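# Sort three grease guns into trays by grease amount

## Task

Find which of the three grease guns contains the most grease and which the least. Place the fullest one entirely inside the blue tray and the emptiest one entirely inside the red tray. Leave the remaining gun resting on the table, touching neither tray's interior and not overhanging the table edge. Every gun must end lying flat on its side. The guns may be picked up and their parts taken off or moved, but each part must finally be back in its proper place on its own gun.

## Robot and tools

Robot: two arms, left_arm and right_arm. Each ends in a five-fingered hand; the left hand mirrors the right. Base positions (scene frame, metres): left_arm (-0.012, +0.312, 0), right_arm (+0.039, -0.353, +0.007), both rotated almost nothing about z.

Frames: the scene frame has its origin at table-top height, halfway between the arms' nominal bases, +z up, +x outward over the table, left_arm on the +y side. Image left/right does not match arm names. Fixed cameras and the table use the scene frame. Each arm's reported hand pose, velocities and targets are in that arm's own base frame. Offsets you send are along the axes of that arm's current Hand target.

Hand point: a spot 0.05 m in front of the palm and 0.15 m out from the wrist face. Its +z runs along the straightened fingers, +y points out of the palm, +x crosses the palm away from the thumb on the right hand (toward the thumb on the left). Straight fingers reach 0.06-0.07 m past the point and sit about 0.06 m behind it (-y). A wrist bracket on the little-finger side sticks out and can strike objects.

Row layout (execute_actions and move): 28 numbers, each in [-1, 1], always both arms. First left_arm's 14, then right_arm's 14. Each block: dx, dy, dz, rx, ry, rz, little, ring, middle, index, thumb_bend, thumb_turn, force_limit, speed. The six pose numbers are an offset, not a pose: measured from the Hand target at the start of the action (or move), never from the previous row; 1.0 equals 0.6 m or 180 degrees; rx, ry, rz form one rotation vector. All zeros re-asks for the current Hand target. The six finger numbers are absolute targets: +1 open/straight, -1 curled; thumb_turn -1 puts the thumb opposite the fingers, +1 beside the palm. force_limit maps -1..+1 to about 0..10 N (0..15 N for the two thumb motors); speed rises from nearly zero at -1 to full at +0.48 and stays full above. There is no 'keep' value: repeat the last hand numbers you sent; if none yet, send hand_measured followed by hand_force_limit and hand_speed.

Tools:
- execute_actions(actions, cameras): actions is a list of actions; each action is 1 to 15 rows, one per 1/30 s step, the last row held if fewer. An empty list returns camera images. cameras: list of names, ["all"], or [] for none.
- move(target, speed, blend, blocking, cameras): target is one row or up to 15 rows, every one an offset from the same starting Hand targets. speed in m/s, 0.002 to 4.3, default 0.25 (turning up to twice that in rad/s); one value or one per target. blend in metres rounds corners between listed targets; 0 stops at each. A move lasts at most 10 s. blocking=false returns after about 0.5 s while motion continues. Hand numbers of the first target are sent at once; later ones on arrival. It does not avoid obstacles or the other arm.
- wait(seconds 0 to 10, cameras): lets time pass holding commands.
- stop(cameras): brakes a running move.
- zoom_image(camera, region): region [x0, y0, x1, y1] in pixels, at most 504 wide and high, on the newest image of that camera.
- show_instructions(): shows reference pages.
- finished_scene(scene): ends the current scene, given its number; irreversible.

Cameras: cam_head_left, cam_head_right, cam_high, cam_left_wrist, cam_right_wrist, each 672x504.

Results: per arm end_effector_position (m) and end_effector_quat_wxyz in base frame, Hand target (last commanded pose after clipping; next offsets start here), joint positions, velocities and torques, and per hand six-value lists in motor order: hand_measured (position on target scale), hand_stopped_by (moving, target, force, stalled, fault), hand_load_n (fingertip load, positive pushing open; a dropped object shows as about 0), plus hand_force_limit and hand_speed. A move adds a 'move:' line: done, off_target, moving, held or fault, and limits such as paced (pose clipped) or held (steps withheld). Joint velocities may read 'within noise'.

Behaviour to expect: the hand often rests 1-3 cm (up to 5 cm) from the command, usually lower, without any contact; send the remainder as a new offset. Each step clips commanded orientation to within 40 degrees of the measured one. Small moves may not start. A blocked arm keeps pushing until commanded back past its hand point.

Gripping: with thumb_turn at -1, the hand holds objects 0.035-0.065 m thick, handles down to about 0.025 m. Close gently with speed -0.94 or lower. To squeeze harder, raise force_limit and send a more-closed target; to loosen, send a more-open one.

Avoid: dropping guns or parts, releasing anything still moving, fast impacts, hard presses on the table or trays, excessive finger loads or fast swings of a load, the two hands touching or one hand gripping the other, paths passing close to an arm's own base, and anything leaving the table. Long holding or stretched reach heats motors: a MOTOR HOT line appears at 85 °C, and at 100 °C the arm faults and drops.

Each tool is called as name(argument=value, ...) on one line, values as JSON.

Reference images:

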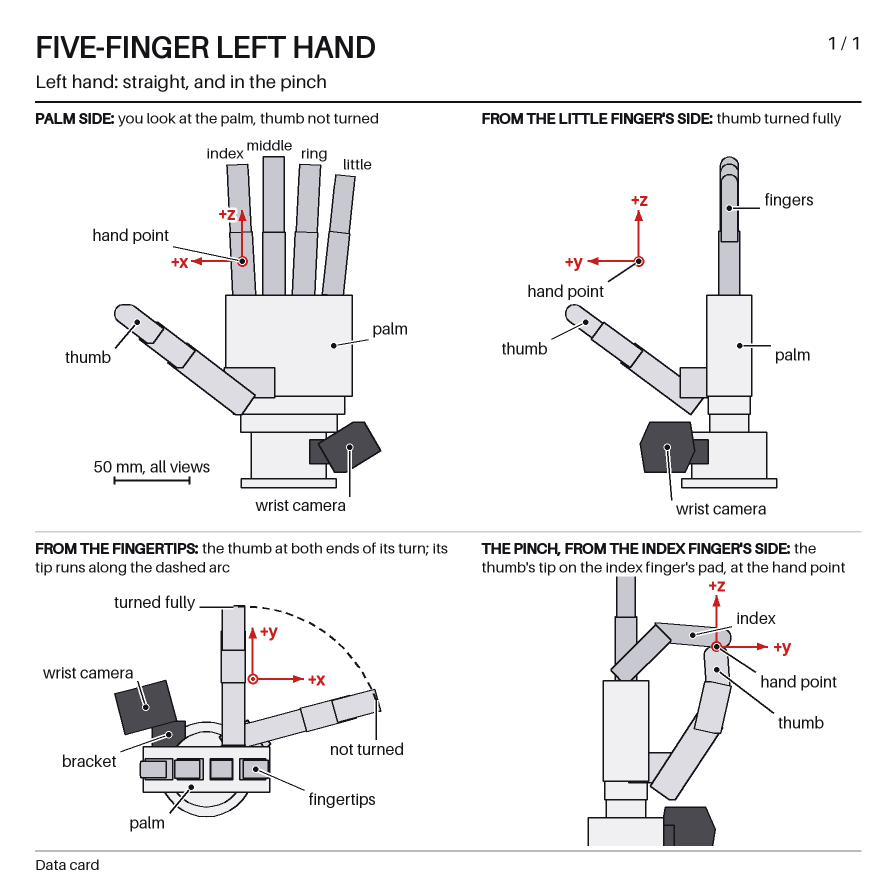

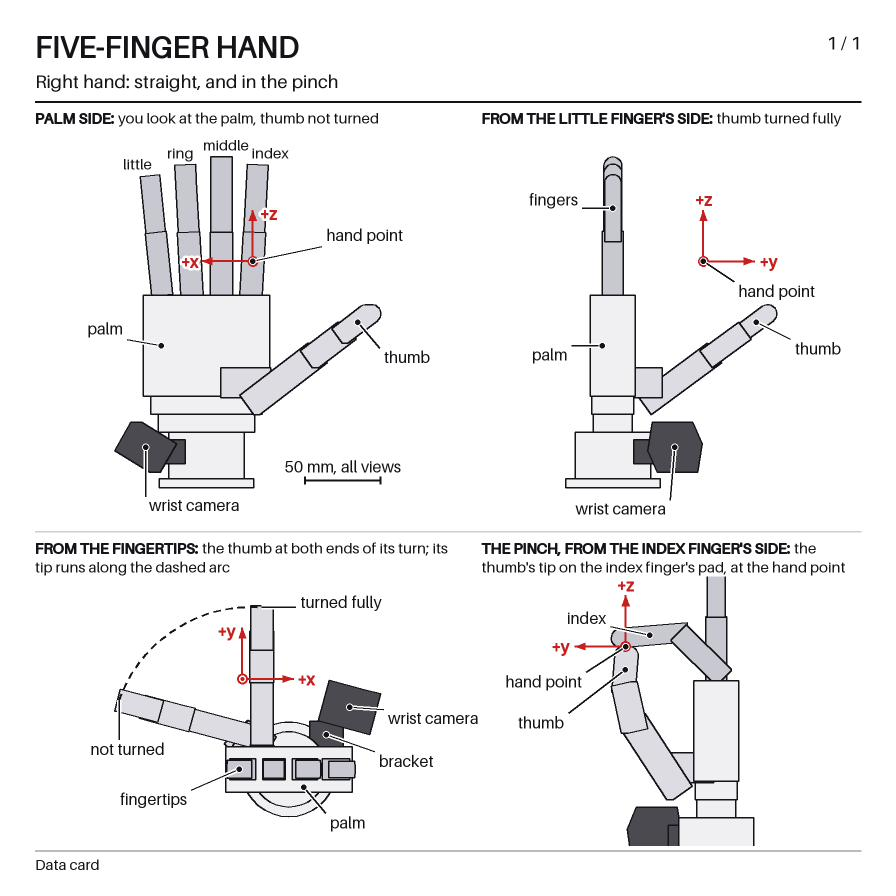

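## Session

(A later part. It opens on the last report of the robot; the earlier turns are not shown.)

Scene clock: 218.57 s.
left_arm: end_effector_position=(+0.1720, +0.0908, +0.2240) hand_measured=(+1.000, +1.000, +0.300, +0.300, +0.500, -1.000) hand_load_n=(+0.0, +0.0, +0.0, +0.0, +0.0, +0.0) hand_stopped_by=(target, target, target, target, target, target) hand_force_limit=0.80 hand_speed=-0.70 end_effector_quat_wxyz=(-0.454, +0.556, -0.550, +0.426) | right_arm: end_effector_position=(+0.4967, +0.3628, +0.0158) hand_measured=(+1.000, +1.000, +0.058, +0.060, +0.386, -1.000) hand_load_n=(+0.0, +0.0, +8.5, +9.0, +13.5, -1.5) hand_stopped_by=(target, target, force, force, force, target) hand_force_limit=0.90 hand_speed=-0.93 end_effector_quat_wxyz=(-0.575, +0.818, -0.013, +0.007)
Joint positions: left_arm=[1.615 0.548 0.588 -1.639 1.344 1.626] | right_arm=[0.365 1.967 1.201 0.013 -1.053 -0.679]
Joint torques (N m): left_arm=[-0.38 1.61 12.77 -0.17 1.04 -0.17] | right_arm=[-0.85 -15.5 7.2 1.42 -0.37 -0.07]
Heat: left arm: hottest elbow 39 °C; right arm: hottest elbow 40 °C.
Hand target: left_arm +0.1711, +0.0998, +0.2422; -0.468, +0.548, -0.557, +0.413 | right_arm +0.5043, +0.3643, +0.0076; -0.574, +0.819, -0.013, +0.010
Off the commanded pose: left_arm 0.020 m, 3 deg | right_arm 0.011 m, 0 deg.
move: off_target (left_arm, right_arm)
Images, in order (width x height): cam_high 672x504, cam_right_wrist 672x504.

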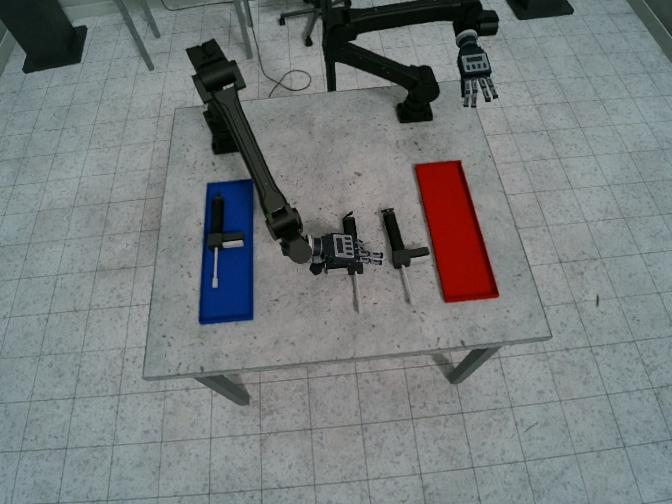

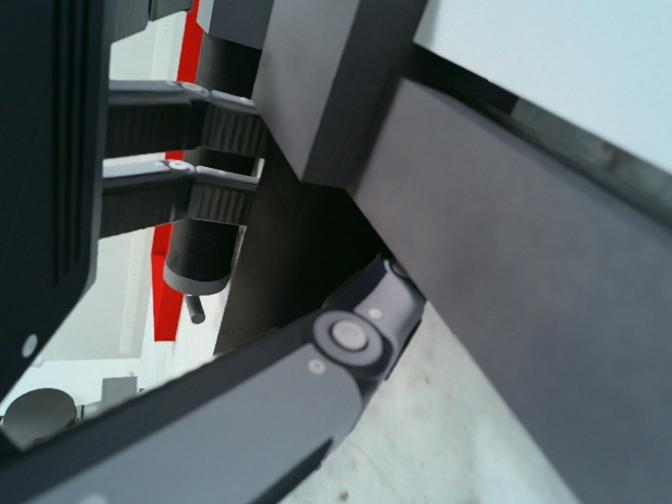

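move(target=[0,0,0,0,0,0,1,1,0.3,0.3,0.5,-1,0.8,-0.7,0,-0.0783,-0.0285,0,0,0,1,1,-0.5,-0.5,-0.4,-1,0.9,-0.93], speed=0.1, cameras=[])

move(target=[0,0,0,0,0,0,1,1,0.3,0.3,0.5,-1,0.8,-0.7,0,0,0,0,0,0,1,1,-0.56,-0.56,-0.46,-1,1.0,-0.93], speed=0.1, cameras=["cam_right_wrist","cam_high"])

Scene clock: 220.03 s.
left_arm: end_effector_position=(+0.1720, +0.0908, +0.2240) hand_measured=(+1.000, +1.000, +0.300, +0.300, +0.500, -1.000) hand_load_n=(+0.0, +0.0, +0.0, +0.0, +0.0, +0.0) hand_stopped_by=(target, target, target, target, target, target) hand_force_limit=0.80 hand_speed=-0.70 end_effector_quat_wxyz=(-0.454, +0.556, -0.550, +0.426) | right_arm: end_effector_position=(+0.4857, +0.3569, +0.0203) hand_measured=(+1.000, +1.000, +0.058, +0.060, +0.386, -1.000) hand_load_n=(+0.0, +0.0, +5.0, +7.0, +16.0, -1.5) hand_stopped_by=(target, target, force, force, force, target) hand_force_limit=0.90 hand_speed=-0.93 end_effector_quat_wxyz=(-0.561, +0.827, -0.031, -0.014)
Joint positions: left_arm=[1.615 0.548 0.588 -1.639 1.344 1.626] | right_arm=[0.365 1.942 1.201 -0.083 -1.041 -0.689]
Joint torques (N m): left_arm=[-0.5 1.61 12.83 -0.17 1.03 -0.16] | right_arm=[-0.91 -20.72 8.8 0.83 -0.89 0.02]
Heat: left arm: hottest elbow 39 °C; right arm: hottest elbow 40 °C.
Hand target: left_arm +0.1711, +0.0998, +0.2422; -0.468, +0.548, -0.557, +0.413 | right_arm +0.5043, +0.3642, +0.0576; -0.574, +0.819, -0.013, +0.010
Off the commanded pose: left_arm 0.020 m, 3 deg | right_arm 0.042 m, 4 deg.
move: off_target (left_arm, right_arm)
No camera images: "cameras" was empty.

Scene clock: 220.53 s.
left_arm: end_effector_position=(+0.1720, +0.0908, +0.2240) hand_measured=(+1.000, +1.000, +0.300, +0.300, +0.500, -1.000) hand_load_n=(+0.0, +0.0, +0.0, +0.0, +0.0, +0.0) hand_stopped_by=(target, target, target, target, target, target) hand_force_limit=0.80 hand_speed=-0.70 end_effector_quat_wxyz=(-0.454, +0.556, -0.550, +0.426) | right_arm: end_effector_position=(+0.4857, +0.3568, +0.0207) hand_measured=(+1.000, +1.000, +0.034, +0.042, +0.388, -1.000) hand_load_n=(+0.0, +0.0, +11.5, +9.0, +23.0, -1.0) hand_stopped_by=(target, target, force, force, force, target) hand_force_limit=1.00 hand_speed=-0.93 end_effector_quat_wxyz=(-0.560, +0.828, -0.031, -0.013)
Joint positions: left_arm=[1.615 0.548 0.588 -1.639 1.344 1.626] | right_arm=[0.365 1.941 1.201 -0.084 -1.04 -0.689]
Joint torques (N m): left_arm=[-0.44 1.38 12.67 -0.02 1.04 -0.15] | right_arm=[-0.91 -20.95 8.79 0.81 -0.93 0.03]
Heat: left arm: hottest elbow 39 °C; right arm: hottest elbow 40 °C.
Hand target: left_arm +0.1711, +0.0998, +0.2422; -0.468, +0.548, -0.557, +0.413 | right_arm +0.5043, +0.3642, +0.0576; -0.574, +0.819, -0.013, +0.010
Off the commanded pose: left_arm 0.020 m, 3 deg | right_arm 0.042 m, 4 deg.
move: off_target (left_arm, right_arm)
Images, in order (width x height): cam_high 672x504, cam_right_wrist 672x504.

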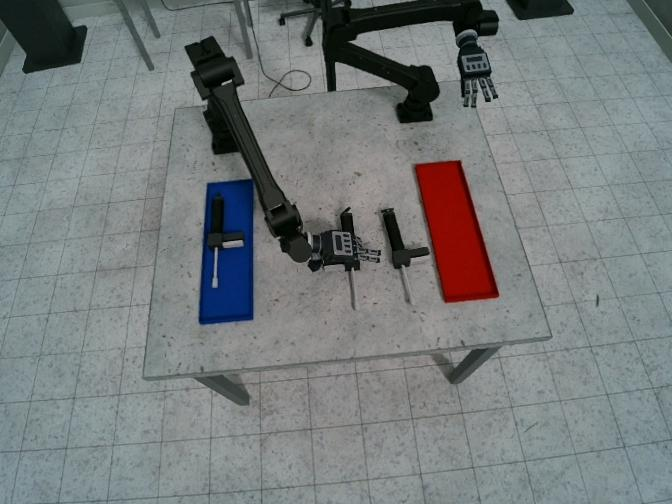

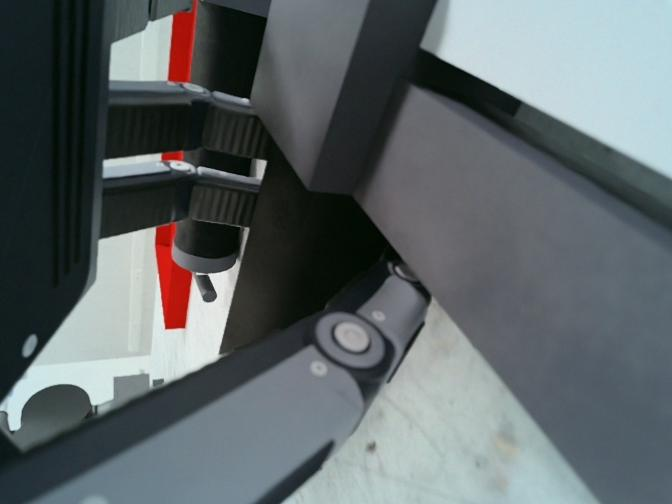

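move(target=[0,0,0,0,0,0,1,1,0.3,0.3,0.5,-1,0.8,-0.7,0,-0.2036,-0.0741,0,0,0,1,1,-0.56,-0.56,-0.46,-1,1.0,-0.93], speed=0.12, cameras=["cam_high","cam_right_wrist"])

Scene clock: 222.50 s.
left_arm: end_effector_position=(+0.1720, +0.0908, +0.2240) hand_measured=(+1.000, +1.000, +0.300, +0.300, +0.500, -1.000) hand_load_n=(+0.0, +0.0, +0.0, +0.0, +0.0, +0.0) hand_stopped_by=(target, target, target, target, target, target) hand_force_limit=0.80 hand_speed=-0.70 end_effector_quat_wxyz=(-0.454, +0.556, -0.550, +0.426) | right_arm: end_effector_position=(+0.4756, +0.3525, +0.1293) hand_measured=(+1.000, +1.000, +0.034, +0.042, +0.388, -1.000) hand_load_n=(+0.0, +0.0, +11.5, +7.0, +22.5, +1.5) hand_stopped_by=(target, target, force, force, force, target) hand_force_limit=1.00 hand_speed=-0.93 end_effector_quat_wxyz=(-0.551, +0.833, -0.045, -0.031)
Joint positions: left_arm=[1.615 0.548 0.588 -1.639 1.344 1.626] | right_arm=[0.365 1.767 1.291 -0.399 -1.036 -0.689]
Joint torques (N m): left_arm=[-0.38 1.38 12.83 -0.05 1.06 -0.16] | right_arm=[-0.91 -19.66 12.93 0.92 -1.13 0.02]
Heat: left arm: hottest elbow 40 °C; right arm: hottest elbow 40 °C.
Hand target: left_arm +0.1711, +0.0998, +0.2422; -0.468, +0.548, -0.557, +0.413 | right_arm +0.5040, +0.3640, +0.1876; -0.574, +0.818, -0.013, +0.010
Off the commanded pose: left_arm 0.020 m, 3 deg | right_arm 0.066 m, 7 deg.
move: off_target (left_arm, right_arm)
Images, in order (width x height): cam_high 672x504, cam_right_wrist 672x504.

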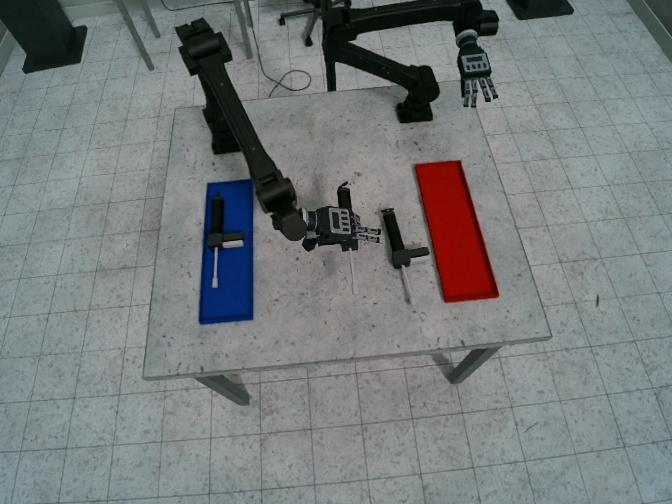

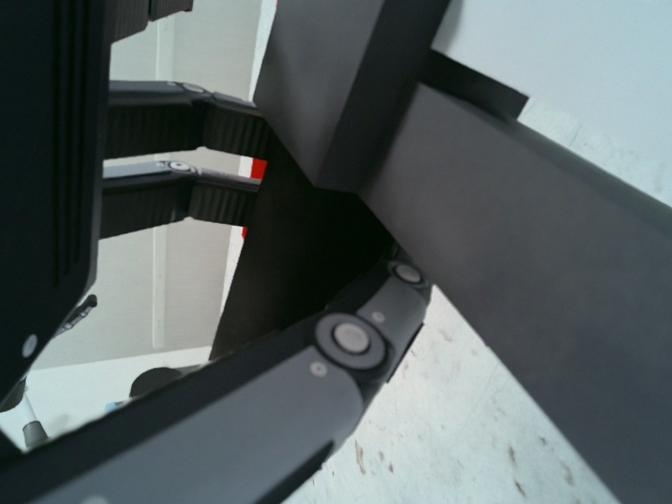

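move(target=[[0,0,0,0,0,0,1,1,0.3,0.3,0.5,-1,0.8,-0.7,-0.0638,-0.1270,0.1930,0,0,0,1,1,-0.56,-0.56,-0.46,-1,1.0,-0.93],[0,0,0,0,0,0,1,1,0.3,0.3,0.5,-1,0.8,-0.7,-0.1592,-0.2572,0.5505,0.03,0.008,-0.012,1,1,-0.56,-0.56,-0.46,-1,1.0,-0.93]], speed=0.18, blend=0.04, cameras=["cam_high","cam_right_wrist"])

zoom_image(camera="cam_high", region=[400, 150, 510, 310])

Scene clock: 226.03 s.
left_arm: end_effector_position=(+0.1720, +0.0908, +0.2240) hand_measured=(+1.000, +1.000, +0.300, +0.300, +0.500, -1.000) hand_load_n=(+0.0, -0.5, +0.0, +0.0, +0.0, +0.0) hand_stopped_by=(target, target, target, target, target, target) hand_force_limit=0.80 hand_speed=-0.70 end_effector_quat_wxyz=(-0.454, +0.556, -0.550, +0.426) | right_arm: end_effector_position=(+0.3961, +0.6993, +0.1402) hand_measured=(+1.000, +1.000, +0.034, +0.042, +0.388, -1.000) hand_load_n=(+0.0, +0.0, +11.5, +7.0, +22.5, +1.5) hand_stopped_by=(target, target, force, force, force, target) hand_force_limit=1.00 hand_speed=-0.93 end_effector_quat_wxyz=(-0.561, +0.827, -0.025, -0.001)
Joint positions: left_arm=[1.615 0.548 0.588 -1.639 1.344 1.626] | right_arm=[0.905 2.066 1.716 -0.11 -0.586 -0.235]
Joint torques (N m): left_arm=[-0.26 1.44 12.72 -0.06 1.05 -0.16] | right_arm=[-0.97 -24.29 14.89 2.76 -0.31 0.14]
Heat: left arm: hottest elbow 40 °C; right arm: hottest elbow 41 °C.
Hand target: left_arm +0.1711, +0.0998, +0.2422; -0.468, +0.548, -0.557, +0.413 | right_arm +0.4203, +0.7299, +0.2203; -0.612, +0.790, -0.004, +0.032
Off the commanded pose: left_arm 0.020 m, 3 deg | right_arm 0.089 m, 8 deg.
move: off_target (left_arm, right_arm)
Images, in order (width x height): cam_high 672x504, cam_right_wrist 672x504.

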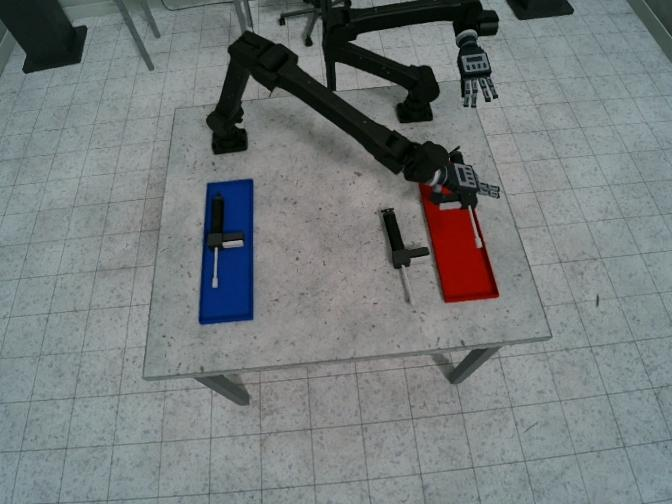

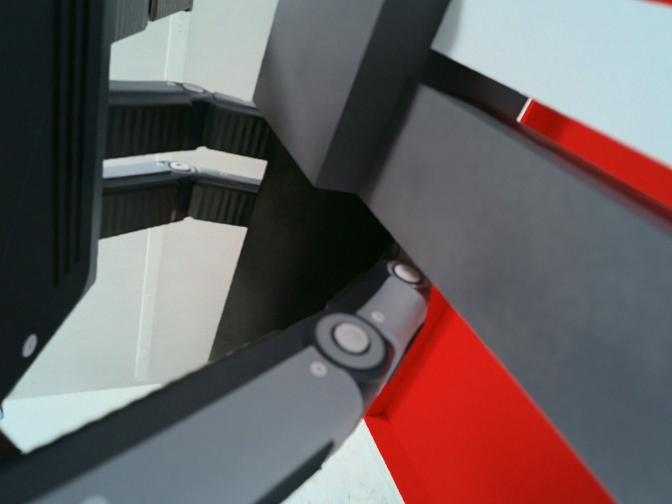

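Scaled by 3.150.

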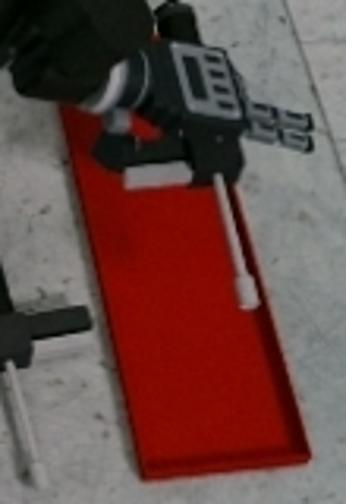

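move(target=[0,0,0,0,0,0,1,1,0.3,0.3,0.5,-1,0.8,-0.7,-0.0038,0.0806,0.0207,0,0,0,1,1,-0.56,-0.56,-0.46,-1,1.0,-0.93], speed=0.12, cameras=["cam_high"])

zoom_image(camera="cam_high", region=[410, 160, 490, 260])

Scene clock: 227.50 s.
left_arm: end_effector_position=(+0.1720, +0.0908, +0.2240) hand_measured=(+1.000, +1.000, +0.300, +0.300, +0.500, -1.000) hand_load_n=(+0.0, -0.5, +0.0, +0.0, +0.0, +0.0) hand_stopped_by=(target, target, target, target, target, target) hand_force_limit=0.80 hand_speed=-0.70 end_effector_quat_wxyz=(-0.454, +0.556, -0.550, +0.426) | right_arm: end_effector_position=(+0.4040, +0.7092, +0.1003) hand_measured=(+1.000, +1.000, +0.034, +0.042, +0.388, -1.000) hand_load_n=(+0.0, +0.0, +11.0, +7.0, +23.0, +1.5) hand_stopped_by=(target, target, force, force, force, target) hand_force_limit=1.00 hand_speed=-0.93 end_effector_quat_wxyz=(-0.566, +0.824, -0.023, +0.002)
Joint positions: left_arm=[1.615 0.548 0.588 -1.639 1.344 1.626] | right_arm=[0.905 2.137 1.716 -0.025 -0.586 -0.235]
Joint torques (N m): left_arm=[-0.21 1.26 12.75 -0.08 1.02 -0.15] | right_arm=[-0.91 -26.75 11.11 3.44 -0.32 0.13]
Heat: left arm: hottest elbow 40 °C; right arm: hottest elbow 41 °C.
Hand target: left_arm +0.1711, +0.0998, +0.2422; -0.468, +0.548, -0.557, +0.413 | right_arm +0.4203, +0.7298, +0.1705; -0.612, +0.790, -0.004, +0.032
Off the commanded pose: left_arm 0.020 m, 3 deg | right_arm 0.075 m, 8 deg.
move: off_target (left_arm, right_arm)
Images, in order (width x height): cam_high 672x504.

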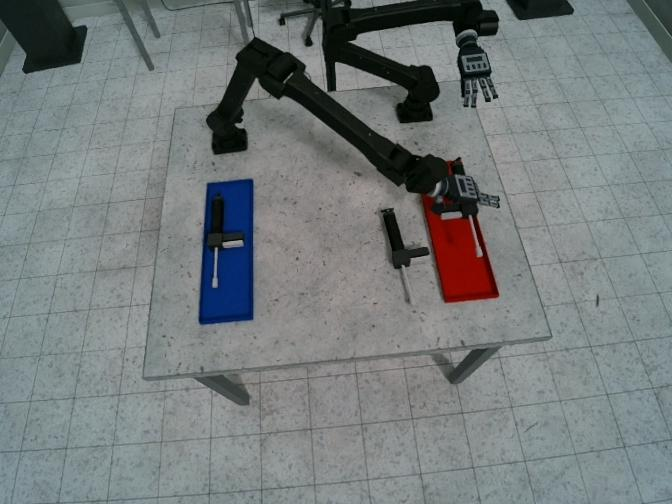

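Scaled by 5.040.

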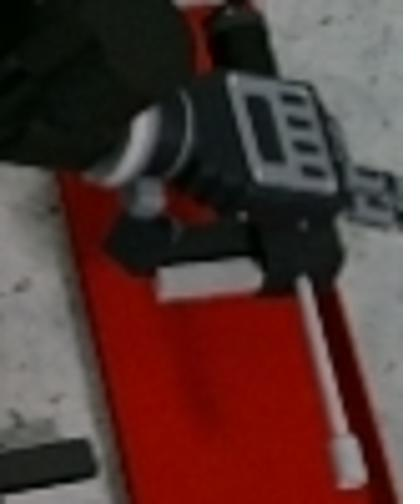

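move(target=[0,0,0,0,0,0,1,1,0.3,0.3,0.5,-1,0.8,-0.7,-0.0059,0.0443,-0.0062,0,0,0,1,1,-0.56,-0.56,-0.46,-1,1.0,-0.93], speed=0.1, cameras=["cam_high"])

zoom_image(camera="cam_high", region=[410, 160, 490, 260])

Scene clock: 229.67 s.
left_arm: end_effector_position=(+0.1720, +0.0908, +0.2240) hand_measured=(+1.000, +1.000, +0.300, +0.300, +0.500, -1.000) hand_load_n=(+0.0, +0.0, +0.0, +0.0, +0.0, +0.0) hand_stopped_by=(target, target, target, target, target, target) hand_force_limit=0.80 hand_speed=-0.70 end_effector_quat_wxyz=(-0.454, +0.556, -0.550, +0.426) | right_arm: end_effector_position=(+0.4063, +0.7123, +0.1023) hand_measured=(+1.000, +1.000, +0.034, +0.042, +0.388, -1.000) hand_load_n=(+0.0, +0.0, +11.0, +7.0, +23.0, +1.5) hand_stopped_by=(target, target, force, force, force, target) hand_force_limit=1.00 hand_speed=-0.93 end_effector_quat_wxyz=(-0.580, +0.814, -0.015, +0.012)
Joint positions: left_arm=[1.615 0.548 0.588 -1.639 1.344 1.626] | right_arm=[0.905 2.137 1.699 0.034 -0.587 -0.235]
Joint torques (N m): left_arm=[-0.56 1.44 12.85 -0.17 1.03 -0.16] | right_arm=[-1.38 -25.58 8.44 3.58 -0.45 0.1]
Heat: left arm: hottest elbow 40 °C; right arm: hottest elbow 42 °C.
Hand target: left_arm +0.1711, +0.0998, +0.2422; -0.468, +0.548, -0.557, +0.413 | right_arm +0.4173, +0.7196, +0.1454; -0.612, +0.790, -0.004, +0.032
Off the commanded pose: left_arm 0.020 m, 3 deg | right_arm 0.045 m, 5 deg.
move: off_target (left_arm, right_arm)
Images, in order (width x height): cam_high 672x504.

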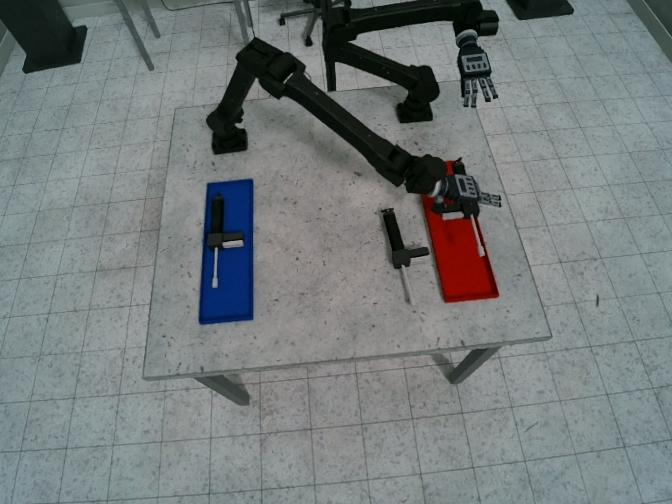

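Scaled by 5.040.

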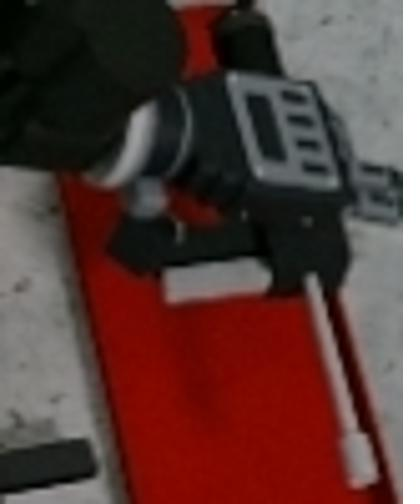

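move(target=[0,0,0,0,0,0,1,1,0.3,0.3,0.5,-1,0.8,-0.7,-0.0042,0.0524,-0.0042,0,0,0,1,1,-0.56,-0.56,-0.46,-1,1.0,-0.93], speed=0.1, cameras=[])

Scene clock: 230.93 s.
left_arm: end_effector_position=(+0.1720, +0.0908, +0.2240) hand_measured=(+1.000, +1.000, +0.300, +0.300, +0.500, -1.000) hand_load_n=(+0.0, +0.0, +0.0, -0.5, +0.0, +0.0) hand_stopped_by=(target, target, target, target, target, target) hand_force_limit=0.80 hand_speed=-0.70 end_effector_quat_wxyz=(-0.454, +0.556, -0.550, +0.426) | right_arm: end_effector_position=(+0.4036, +0.7016, +0.0754) hand_measured=(+1.000, +1.000, +0.034, +0.042, +0.388, -1.000) hand_load_n=(+0.0, +0.0, +11.0, +7.0, +23.0, +1.5) hand_stopped_by=(target, target, force, force, force, target) hand_force_limit=1.00 hand_speed=-0.93 end_effector_quat_wxyz=(-0.581, +0.814, -0.015, +0.012)
Joint positions: left_arm=[1.615 0.548 0.588 -1.639 1.344 1.626] | right_arm=[0.898 2.145 1.634 0.109 -0.593 -0.235]
Joint torques (N m): left_arm=[-0.21 1.26 12.85 -0.13 1.02 -0.15] | right_arm=[-1.38 -25.11 8.23 3.59 -0.45 0.08]
Heat: left arm: hottest elbow 40 °C; right arm: hottest elbow 42 °C.
Hand target: left_arm +0.1711, +0.0998, +0.2422; -0.468, +0.548, -0.557, +0.413 | right_arm +0.4158, +0.7094, +0.1155; -0.612, +0.790, -0.004, +0.032
Off the commanded pose: left_arm 0.020 m, 3 deg | right_arm 0.043 m, 5 deg.
move: off_target (left_arm, right_arm)
No camera images: "cameras" was empty.

move(target=[0,0,0,0,0,0,1,1,0.3,0.3,0.5,-1,0.8,-0.7,-0.0005,0.0390,0.0152,0,0,0,1,1,-0.56,-0.56,-0.46,-1,1.0,-0.93], speed=0.1, cameras=["cam_high"])

zoom_image(camera="cam_high", region=[410, 160, 490, 260])

Scene clock: 232.27 s.
left_arm: end_effector_position=(+0.1720, +0.0908, +0.2240) hand_measured=(+1.000, +1.000, +0.300, +0.300, +0.500, -1.000) hand_load_n=(+0.0, +0.0, +0.0, +0.0, +0.0, +0.0) hand_stopped_by=(target, target, target, target, target, target) hand_force_limit=0.80 hand_speed=-0.70 end_effector_quat_wxyz=(-0.454, +0.556, -0.550, +0.426) | right_arm: end_effector_position=(+0.4042, +0.7025, +0.0467) hand_measured=(+1.000, +1.000, +0.034, +0.042, +0.388, -1.000) hand_load_n=(+0.0, +0.0, +11.0, +7.0, +23.0, +1.5) hand_stopped_by=(target, target, force, force, force, target) hand_force_limit=1.00 hand_speed=-0.93 end_effector_quat_wxyz=(-0.580, +0.815, -0.016, +0.011)
Joint positions: left_arm=[1.615 0.548 0.588 -1.639 1.344 1.626] | right_arm=[0.898 2.188 1.626 0.155 -0.594 -0.235]
Joint torques (N m): left_arm=[-0.73 1.49 12.78 -0.1 1.03 -0.16] | right_arm=[-1.32 -25.47 8.13 3.55 -0.38 0.09]
Heat: left arm: hottest elbow 40 °C; right arm: hottest elbow 42 °C.
Hand target: left_arm +0.1711, +0.0998, +0.2422; -0.468, +0.548, -0.557, +0.413 | right_arm +0.4167, +0.7124, +0.0906; -0.612, +0.790, -0.004, +0.032
Off the commanded pose: left_arm 0.020 m, 3 deg | right_arm 0.047 m, 5 deg.
move: off_target (left_arm, right_arm)
Images, in order (width x height): cam_high 672x504.

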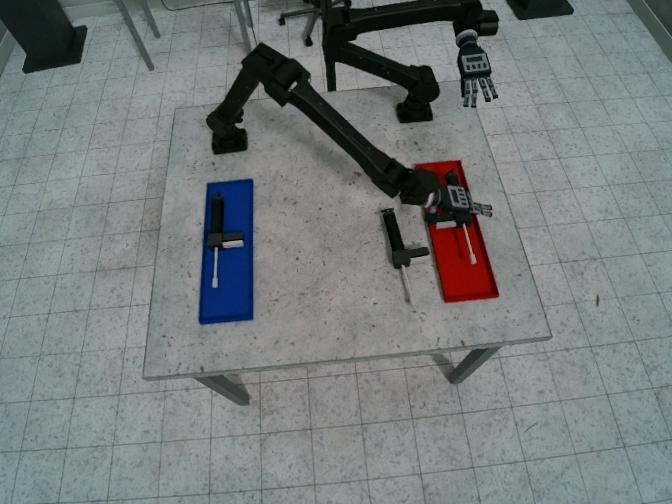

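Scaled by 5.040.

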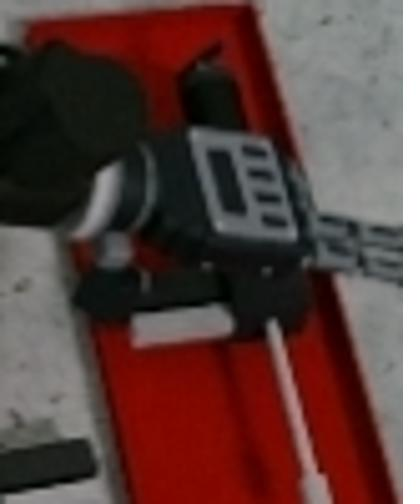

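move(target=[0,0,0,0,0,0,1,1,0.3,0.3,0.5,-1,0.8,-0.7,-0.0005,0.0270,0.0070,0,0,0,1,1,-0.56,-0.56,-0.46,-1,1.0,-0.93], speed=0.08, cameras=[])

Scene clock: 233.63 s.
left_arm: end_effector_position=(+0.1720, +0.0908, +0.2240) hand_measured=(+1.000, +1.000, +0.300, +0.300, +0.500, -1.000) hand_load_n=(+0.0, +0.0, +0.0, +0.0, +0.0, +0.5) hand_stopped_by=(target, target, target, target, target, target) hand_force_limit=0.80 hand_speed=-0.70 end_effector_quat_wxyz=(-0.454, +0.556, -0.550, +0.426) | right_arm: end_effector_position=(+0.4047, +0.7031, +0.0345) hand_measured=(+1.000, +1.000, +0.034, +0.042, +0.388, -1.000) hand_load_n=(+0.0, +0.0, +11.0, +7.0, +23.0, +1.5) hand_stopped_by=(target, target, force, force, force, target) hand_force_limit=1.00 hand_speed=-0.93 end_effector_quat_wxyz=(-0.581, +0.813, -0.015, +0.012)
Joint positions: left_arm=[1.615 0.548 0.588 -1.639 1.344 1.626] | right_arm=[0.898 2.207 1.62 0.186 -0.594 -0.235]
Joint torques (N m): left_arm=[-0.5 1.32 12.89 -0.12 1.03 -0.17] | right_arm=[-1.32 -25.35 7.91 3.56 -0.4 0.08]
Heat: left arm: hottest elbow 40 °C; right arm: hottest elbow 42 °C.
Hand target: left_arm +0.1711, +0.0998, +0.2422; -0.468, +0.548, -0.557, +0.413 | right_arm +0.4172, +0.7124, +0.0739; -0.612, +0.790, -0.004, +0.032
Off the commanded pose: left_arm 0.020 m, 3 deg | right_arm 0.042 m, 5 deg.
move: off_target (left_arm, right_arm)
No camera images: "cameras" was empty.

move(target=[0,0,0,0,0,0,1,1,0.3,0.3,0.5,-1,0.8,-0.7,-0.0005,0.0200,0.0060,0,0,0,1,1,-0.56,-0.56,-0.46,-1,1.0,-0.93], speed=0.08, cameras=["cam_high"])

zoom_image(camera="cam_high", region=[410, 160, 490, 260])

Scene clock: 234.70 s.
left_arm: end_effector_position=(+0.1720, +0.0908, +0.2240) hand_measured=(+1.000, +1.000, +0.300, +0.300, +0.500, -1.000) hand_load_n=(+0.0, +0.0, +0.0, +0.0, +0.0, +0.0) hand_stopped_by=(target, target, target, target, target, target) hand_force_limit=0.80 hand_speed=-0.70 end_effector_quat_wxyz=(-0.454, +0.556, -0.550, +0.426) | right_arm: end_effector_position=(+0.4061, +0.7049, +0.0278) hand_measured=(+1.000, +1.000, +0.034, +0.042, +0.388, -1.000) hand_load_n=(+0.0, +0.0, +11.0, +7.0, +22.5, +1.5) hand_stopped_by=(target, target, force, force, force, target) hand_force_limit=1.00 hand_speed=-0.93 end_effector_quat_wxyz=(-0.585, +0.811, -0.013, +0.015)
Joint positions: left_arm=[1.615 0.548 0.588 -1.639 1.344 1.626] | right_arm=[0.898 2.221 1.62 0.211 -0.594 -0.235]
Joint torques (N m): left_arm=[-0.38 1.32 12.88 -0.13 1.05 -0.15] | right_arm=[-1.32 -25.35 7.71 3.49 -0.37 0.08]
Heat: left arm: hottest elbow 40 °C; right arm: hottest elbow 42 °C.
Hand target: left_arm +0.1711, +0.0998, +0.2422; -0.468, +0.548, -0.557, +0.413 | right_arm +0.4175, +0.7129, +0.0614; -0.612, +0.790, -0.004, +0.032
Off the commanded pose: left_arm 0.020 m, 3 deg | right_arm 0.036 m, 4 deg.
move: off_target (left_arm, right_arm)
Images, in order (width x height): cam_high 672x504.

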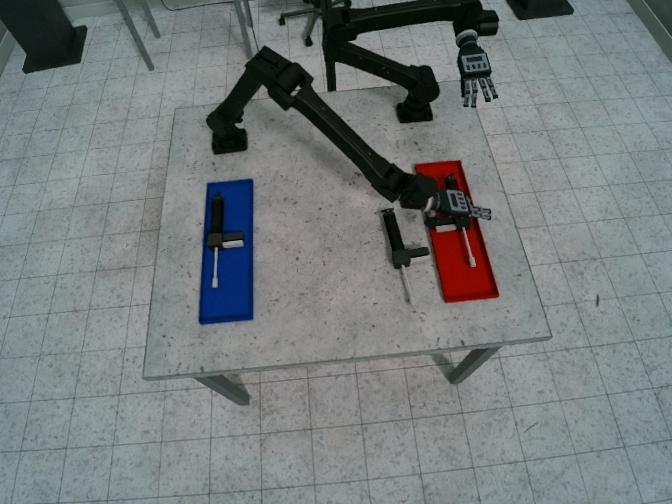

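Scaled by 5.040.

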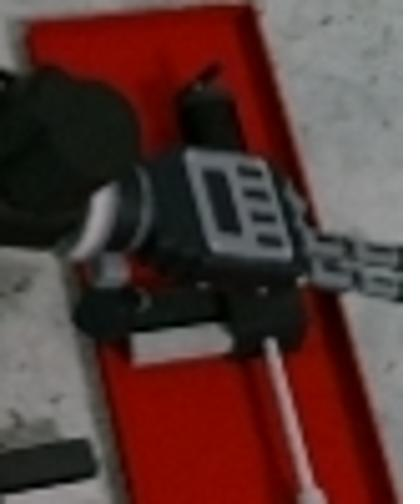

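move(target=[0,0,0,0,0,0,1,1,0.3,0.3,0.5,-1,0.8,-0.7,-0.0005,0.0200,0.0060,0,0,0,1,1,-0.56,-0.56,-0.46,-1,1.0,-0.93], speed=0.08, cameras=[])

Scene clock: 235.63 s.
left_arm: end_effector_position=(+0.1720, +0.0908, +0.2240) hand_measured=(+1.000, +1.000, +0.300, +0.300, +0.500, -1.000) hand_load_n=(-0.5, +0.0, +0.0, +0.0, +0.5, +0.0) hand_stopped_by=(target, target, target, target, target, target) hand_force_limit=0.80 hand_speed=-0.70 end_effector_quat_wxyz=(-0.454, +0.556, -0.550, +0.426) | right_arm: end_effector_position=(+0.4078, +0.7071, +0.0267) hand_measured=(+1.000, +1.000, +0.034, +0.042, +0.388, -1.000) hand_load_n=(-0.5, +0.0, +11.0, +7.0, +22.0, +2.0) hand_stopped_by=(target, target, force, force, force, target) hand_force_limit=1.00 hand_speed=-0.93 end_effector_quat_wxyz=(-0.590, +0.807, -0.010, +0.019)
Joint positions: left_arm=[1.615 0.548 0.588 -1.639 1.344 1.626] | right_arm=[0.898 2.229 1.62 0.235 -0.594 -0.235]
Joint torques (N m): left_arm=[-0.15 1.44 12.81 -0.13 1.03 -0.17] | right_arm=[-1.32 -23.82 7.58 3.3 -0.34 0.09]
Heat: left arm: hottest elbow 40 °C; right arm: hottest elbow 42 °C.
Hand target: left_arm +0.1711, +0.0998, +0.2422; -0.468, +0.548, -0.557, +0.413 | right_arm +0.4178, +0.7133, +0.0487; -0.612, +0.790, -0.004, +0.032
Off the commanded pose: left_arm 0.020 m, 3 deg | right_arm 0.025 m, 3 deg.
move: off_target (left_arm, right_arm)
No camera images: "cameras" was empty.

move(target=[0,0,0,0,0,0,1,1,0.3,0.3,0.5,-1,0.8,-0.7,-0.0003,0.0080,0.0020,0,0,0,1,1,-0.56,-0.56,-0.46,-1,1.0,-0.93], speed=0.08, cameras=[])

move(target=[0,0,0,0,0,0,1,1,0.3,0.3,0.5,-1,0.8,-0.7,0,0,0,0,0,0,1,1,0.3,0.3,0.5,-1,0.8,-0.7], speed=0.08, cameras=["cam_high","cam_right_wrist"])

zoom_image(camera="cam_high", region=[410, 160, 490, 260])

Scene clock: 236.63 s.
left_arm: end_effector_position=(+0.1720, +0.0908, +0.2240) hand_measured=(+1.000, +1.000, +0.300, +0.300, +0.500, -1.000) hand_load_n=(+0.0, +0.0, +0.0, +0.0, +0.0, +0.0) hand_stopped_by=(target, target, target, target, target, target) hand_force_limit=0.80 hand_speed=-0.70 end_effector_quat_wxyz=(-0.454, +0.556, -0.550, +0.426) | right_arm: end_effector_position=(+0.4084, +0.7081, +0.0264) hand_measured=(+1.000, +1.000, +0.034, +0.042, +0.388, -1.000) hand_load_n=(-0.5, +0.0, +11.5, +7.5, +22.0, +2.0) hand_stopped_by=(target, target, force, force, force, target) hand_force_limit=1.00 hand_speed=-0.93 end_effector_quat_wxyz=(-0.593, +0.805, -0.008, +0.021)
Joint positions: left_arm=[1.615 0.548 0.588 -1.639 1.344 1.626] | right_arm=[0.898 2.232 1.62 0.246 -0.595 -0.235]
Joint torques (N m): left_arm=[-0.15 1.55 12.77 -0.16 1.04 -0.15] | right_arm=[-1.26 -23.65 7.53 3.3 -0.32 0.09]
Heat: left arm: hottest elbow 40 °C; right arm: hottest elbow 42 °C.
Hand target: left_arm +0.1711, +0.0998, +0.2422; -0.468, +0.548, -0.557, +0.413 | right_arm +0.4177, +0.7133, +0.0438; -0.612, +0.790, -0.004, +0.032
Off the commanded pose: left_arm 0.020 m, 3 deg | right_arm 0.020 m, 3 deg.
move: off_target (left_arm, right_arm)
No camera images: "cameras" was empty.

Scene clock: 237.23 s.
left_arm: end_effector_position=(+0.1720, +0.0908, +0.2240) hand_measured=(+1.000, +1.000, +0.300, +0.300, +0.500, -1.000) hand_load_n=(+0.0, +0.0, +0.0, +0.0, +0.5, +0.0) hand_stopped_by=(target, target, target, target, target, target) hand_force_limit=0.80 hand_speed=-0.70 end_effector_quat_wxyz=(-0.454, +0.556, -0.550, +0.426) | right_arm: end_effector_position=(+0.4099, +0.7108, +0.0316) hand_measured=(+1.000, +1.000, +0.300, +0.300, +0.500, -1.000) hand_load_n=(+0.0, +0.0, +0.0, -0.5, +0.0, +0.0) hand_stopped_by=(target, target, target, target, target, target) hand_force_limit=0.80 hand_speed=-0.70 end_effector_quat_wxyz=(-0.601, +0.799, -0.003, +0.025)
Joint positions: left_arm=[1.615 0.548 0.588 -1.639 1.344 1.626] | right_arm=[0.898 2.231 1.62 0.27 -0.598 -0.235]
Joint torques (N m): left_arm=[-0.26 1.38 12.79 -0.2 1.03 -0.15] | right_arm=[-1.26 -23.36 7.61 2.36 -0.17 0.08]
Heat: left arm: hottest elbow 40 °C; right arm: hottest elbow 42 °C.
Hand target: left_arm +0.1711, +0.0998, +0.2422; -0.468, +0.548, -0.557, +0.413 | right_arm +0.4178, +0.7133, +0.0440; -0.612, +0.790, -0.004, +0.032
Off the commanded pose: left_arm 0.020 m, 3 deg | right_arm 0.015 m, 2 deg.
move: off_target (left_arm, right_arm)
Images, in order (width x height): cam_high 672x504, cam_right_wrist 672x504.

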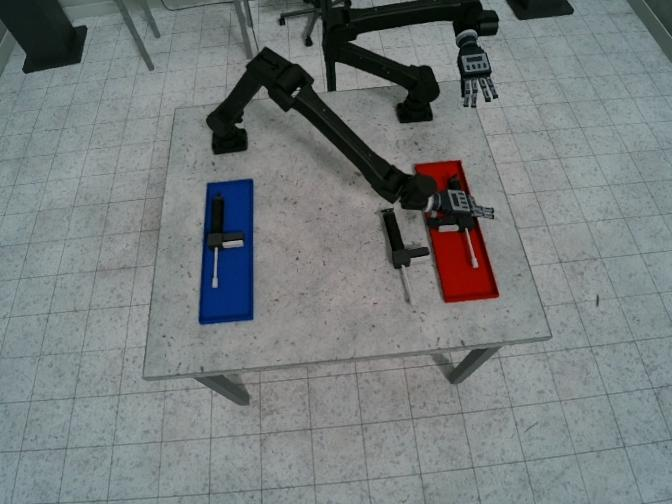

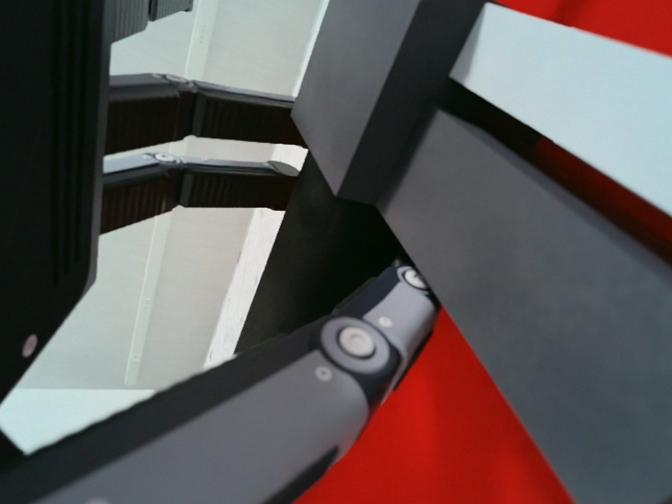

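Scaled by 5.040.

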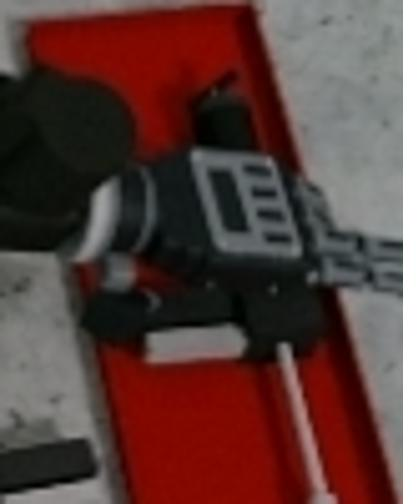

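move(target=[0,0,0,0,0,0,1,1,0.3,0.3,0.5,-1,0.8,-0.7,0.0020,-0.1934,-0.0496,0,0,0,1,1,0.3,0.3,0.5,-1,0.8,-0.7], speed=0.12, cameras=["cam_high","cam_right_wrist"])

zoom_image(camera="cam_high", region=[410, 150, 510, 310])

Scene clock: 239.07 s.
left_arm: end_effector_position=(+0.1720, +0.0908, +0.2240) hand_measured=(+1.000, +1.000, +0.300, +0.300, +0.500, -1.000) hand_load_n=(+0.0, -0.5, +0.0, +0.0, +0.0, +0.0) hand_stopped_by=(target, target, target, target, target, target) hand_force_limit=0.80 hand_speed=-0.70 end_effector_quat_wxyz=(-0.454, +0.556, -0.550, +0.426) | right_arm: end_effector_position=(+0.4042, +0.7032, +0.1405) hand_measured=(+1.000, +1.000, +0.300, +0.300, +0.500, -1.000) hand_load_n=(+0.0, +0.0, +0.0, -0.5, +0.0, +0.0) hand_stopped_by=(target, target, target, target, target, target) hand_force_limit=0.80 hand_speed=-0.70 end_effector_quat_wxyz=(-0.601, +0.799, -0.005, +0.025)
Joint positions: left_arm=[1.615 0.548 0.588 -1.639 1.344 1.626] | right_arm=[0.898 2.066 1.651 0.075 -0.597 -0.232]
Joint torques (N m): left_arm=[-0.03 1.08 12.75 -0.08 1.02 -0.16] | right_arm=[-0.85 -21.83 11.18 1.07 0.02 0.08]
Heat: left arm: hottest elbow 41 °C; right arm: hottest elbow 42 °C.
Hand target: left_arm +0.1711, +0.0998, +0.2422; -0.468, +0.548, -0.557, +0.413 | right_arm +0.4135, +0.7137, +0.1633; -0.612, +0.791, -0.004, +0.032
Off the commanded pose: left_arm 0.020 m, 3 deg | right_arm 0.027 m, 2 deg.
move: off_target (left_arm, right_arm)
Images, in order (width x height): cam_high 672x504, cam_right_wrist 672x504.

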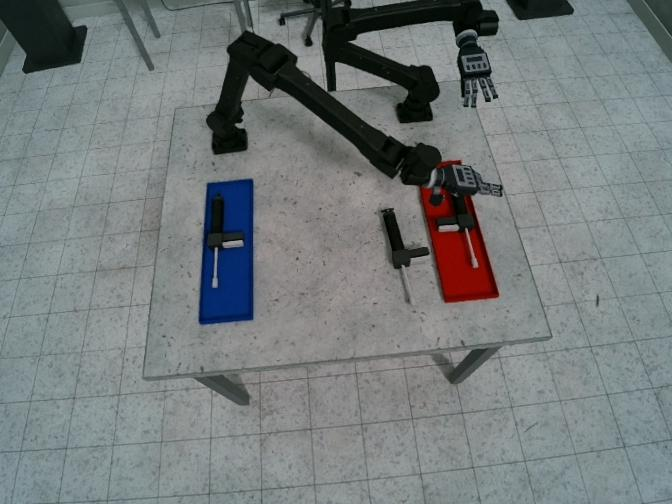

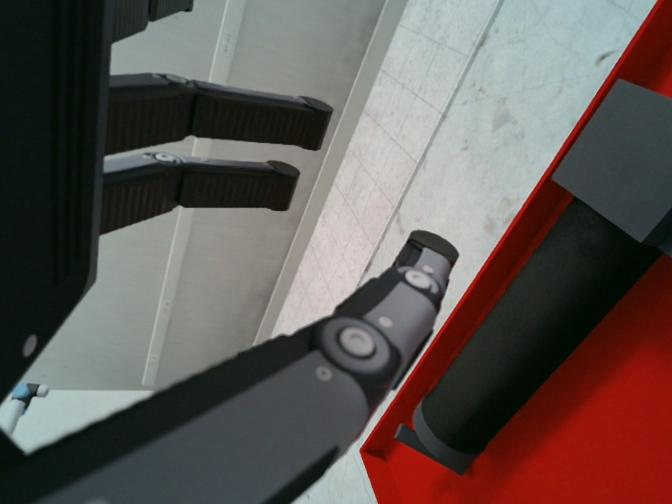

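Scaled by 3.150.

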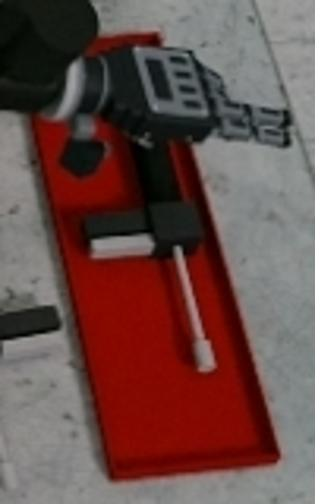

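move(target=[0,0,0,0,0,0,1,1,0.3,0.3,0.5,-1,0.8,-0.7,-0.1428,0.002,-0.437,0,0,0,1,1,0.3,0.3,0.5,-1,0.8,-0.7], speed=0.3, cameras=["cam_high","cam_head_left","cam_head_right"])

zoom_image(camera="cam_high", region=[410, 150, 510, 310])

zoom_image(camera="cam_high", region=[190, 160, 290, 330])

zoom_image(camera="cam_high", region=[370, 190, 440, 310])

Scene clock: 241.07 s.
left_arm: end_effector_position=(+0.1720, +0.0908, +0.2240) hand_measured=(+1.000, +1.000, +0.300, +0.300, +0.500, -1.000) hand_load_n=(+0.0, +0.0, +0.0, +0.0, +0.0, +0.0) hand_stopped_by=(target, target, target, target, target, target) hand_force_limit=0.80 hand_speed=-0.70 end_effector_quat_wxyz=(-0.454, +0.556, -0.550, +0.426) | right_arm: end_effector_position=(+0.3138, +0.4698, +0.2350) hand_measured=(+1.000, +1.000, +0.300, +0.300, +0.500, -1.000) hand_load_n=(+0.0, +0.0, +0.0, +0.0, +0.5, +0.0) hand_stopped_by=(target, target, target, target, target, target) hand_force_limit=0.80 hand_speed=-0.70 end_effector_quat_wxyz=(-0.619, +0.784, +0.000, +0.035)
Joint positions: left_arm=[1.615 0.548 0.588 -1.639 1.344 1.626] | right_arm=[0.727 1.393 0.985 0.085 -0.761 -0.284]
Joint torques (N m): left_arm=[-0.21 1.38 12.83 -0.12 1.04 -0.17] | right_arm=[-1.32 -10.75 6.6 1.06 -0.21 -0.14]
Heat: left arm: hottest elbow 41 °C; right arm: hottest elbow 41 °C.
Hand target: left_arm +0.1711, +0.0998, +0.2422; -0.468, +0.548, -0.557, +0.413 | right_arm +0.3137, +0.4638, +0.2240; -0.612, +0.790, -0.004, +0.032
Off the commanded pose: left_arm 0.020 m, 3 deg | right_arm 0.013 m, 1 deg.
move: off_target (left_arm, right_arm)
Images, in order (width x height): cam_head_left 672x504, cam_head_right 672x504, cam_high 672x504.

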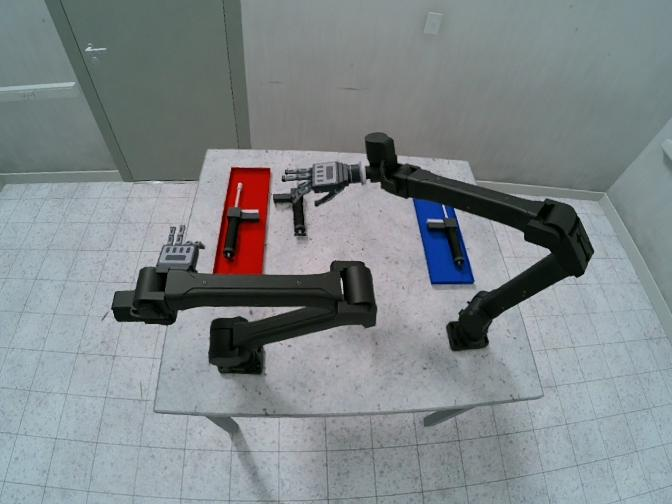

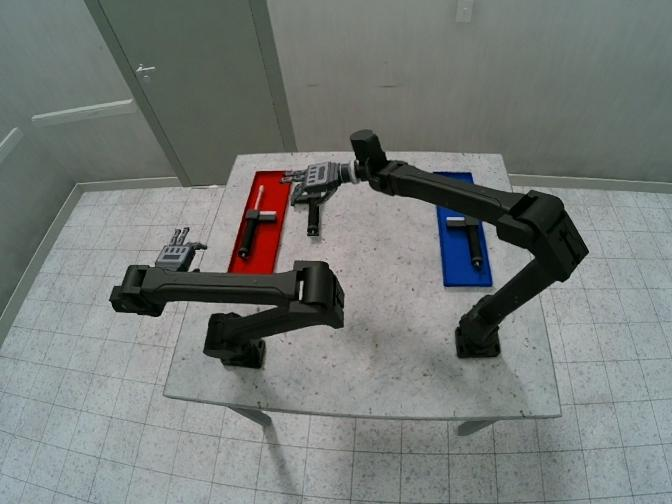

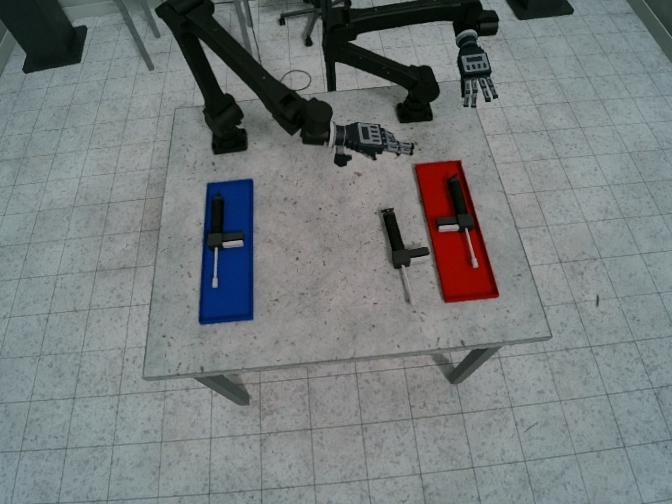

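Scaled by 3.150.

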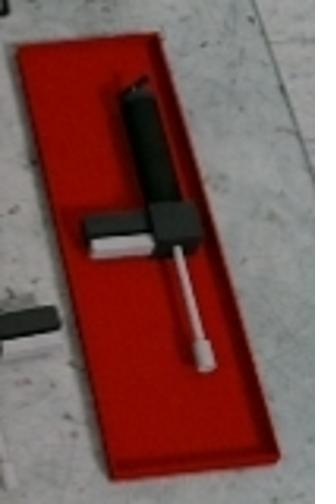

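Scaled by 2.965.

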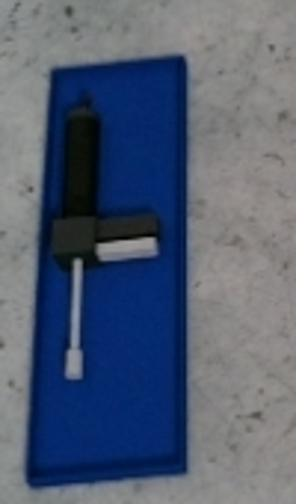

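Scaled by 4.200.

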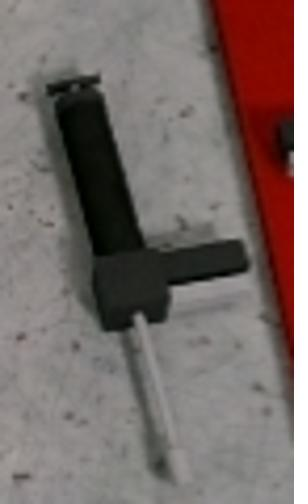

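zoom_image(camera="cam_high", region=[430, 160, 490, 220])

zoom_image(camera="cam_high", region=[190, 180, 250, 240])

Scaled by 8.400.

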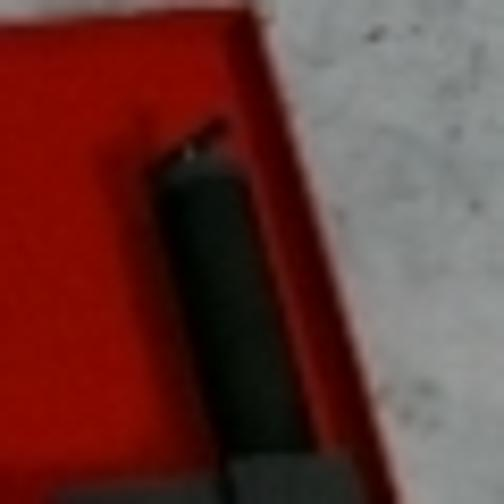

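Scaled by 8.400.

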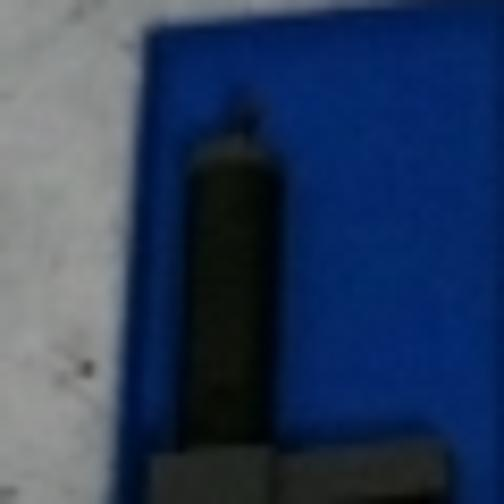

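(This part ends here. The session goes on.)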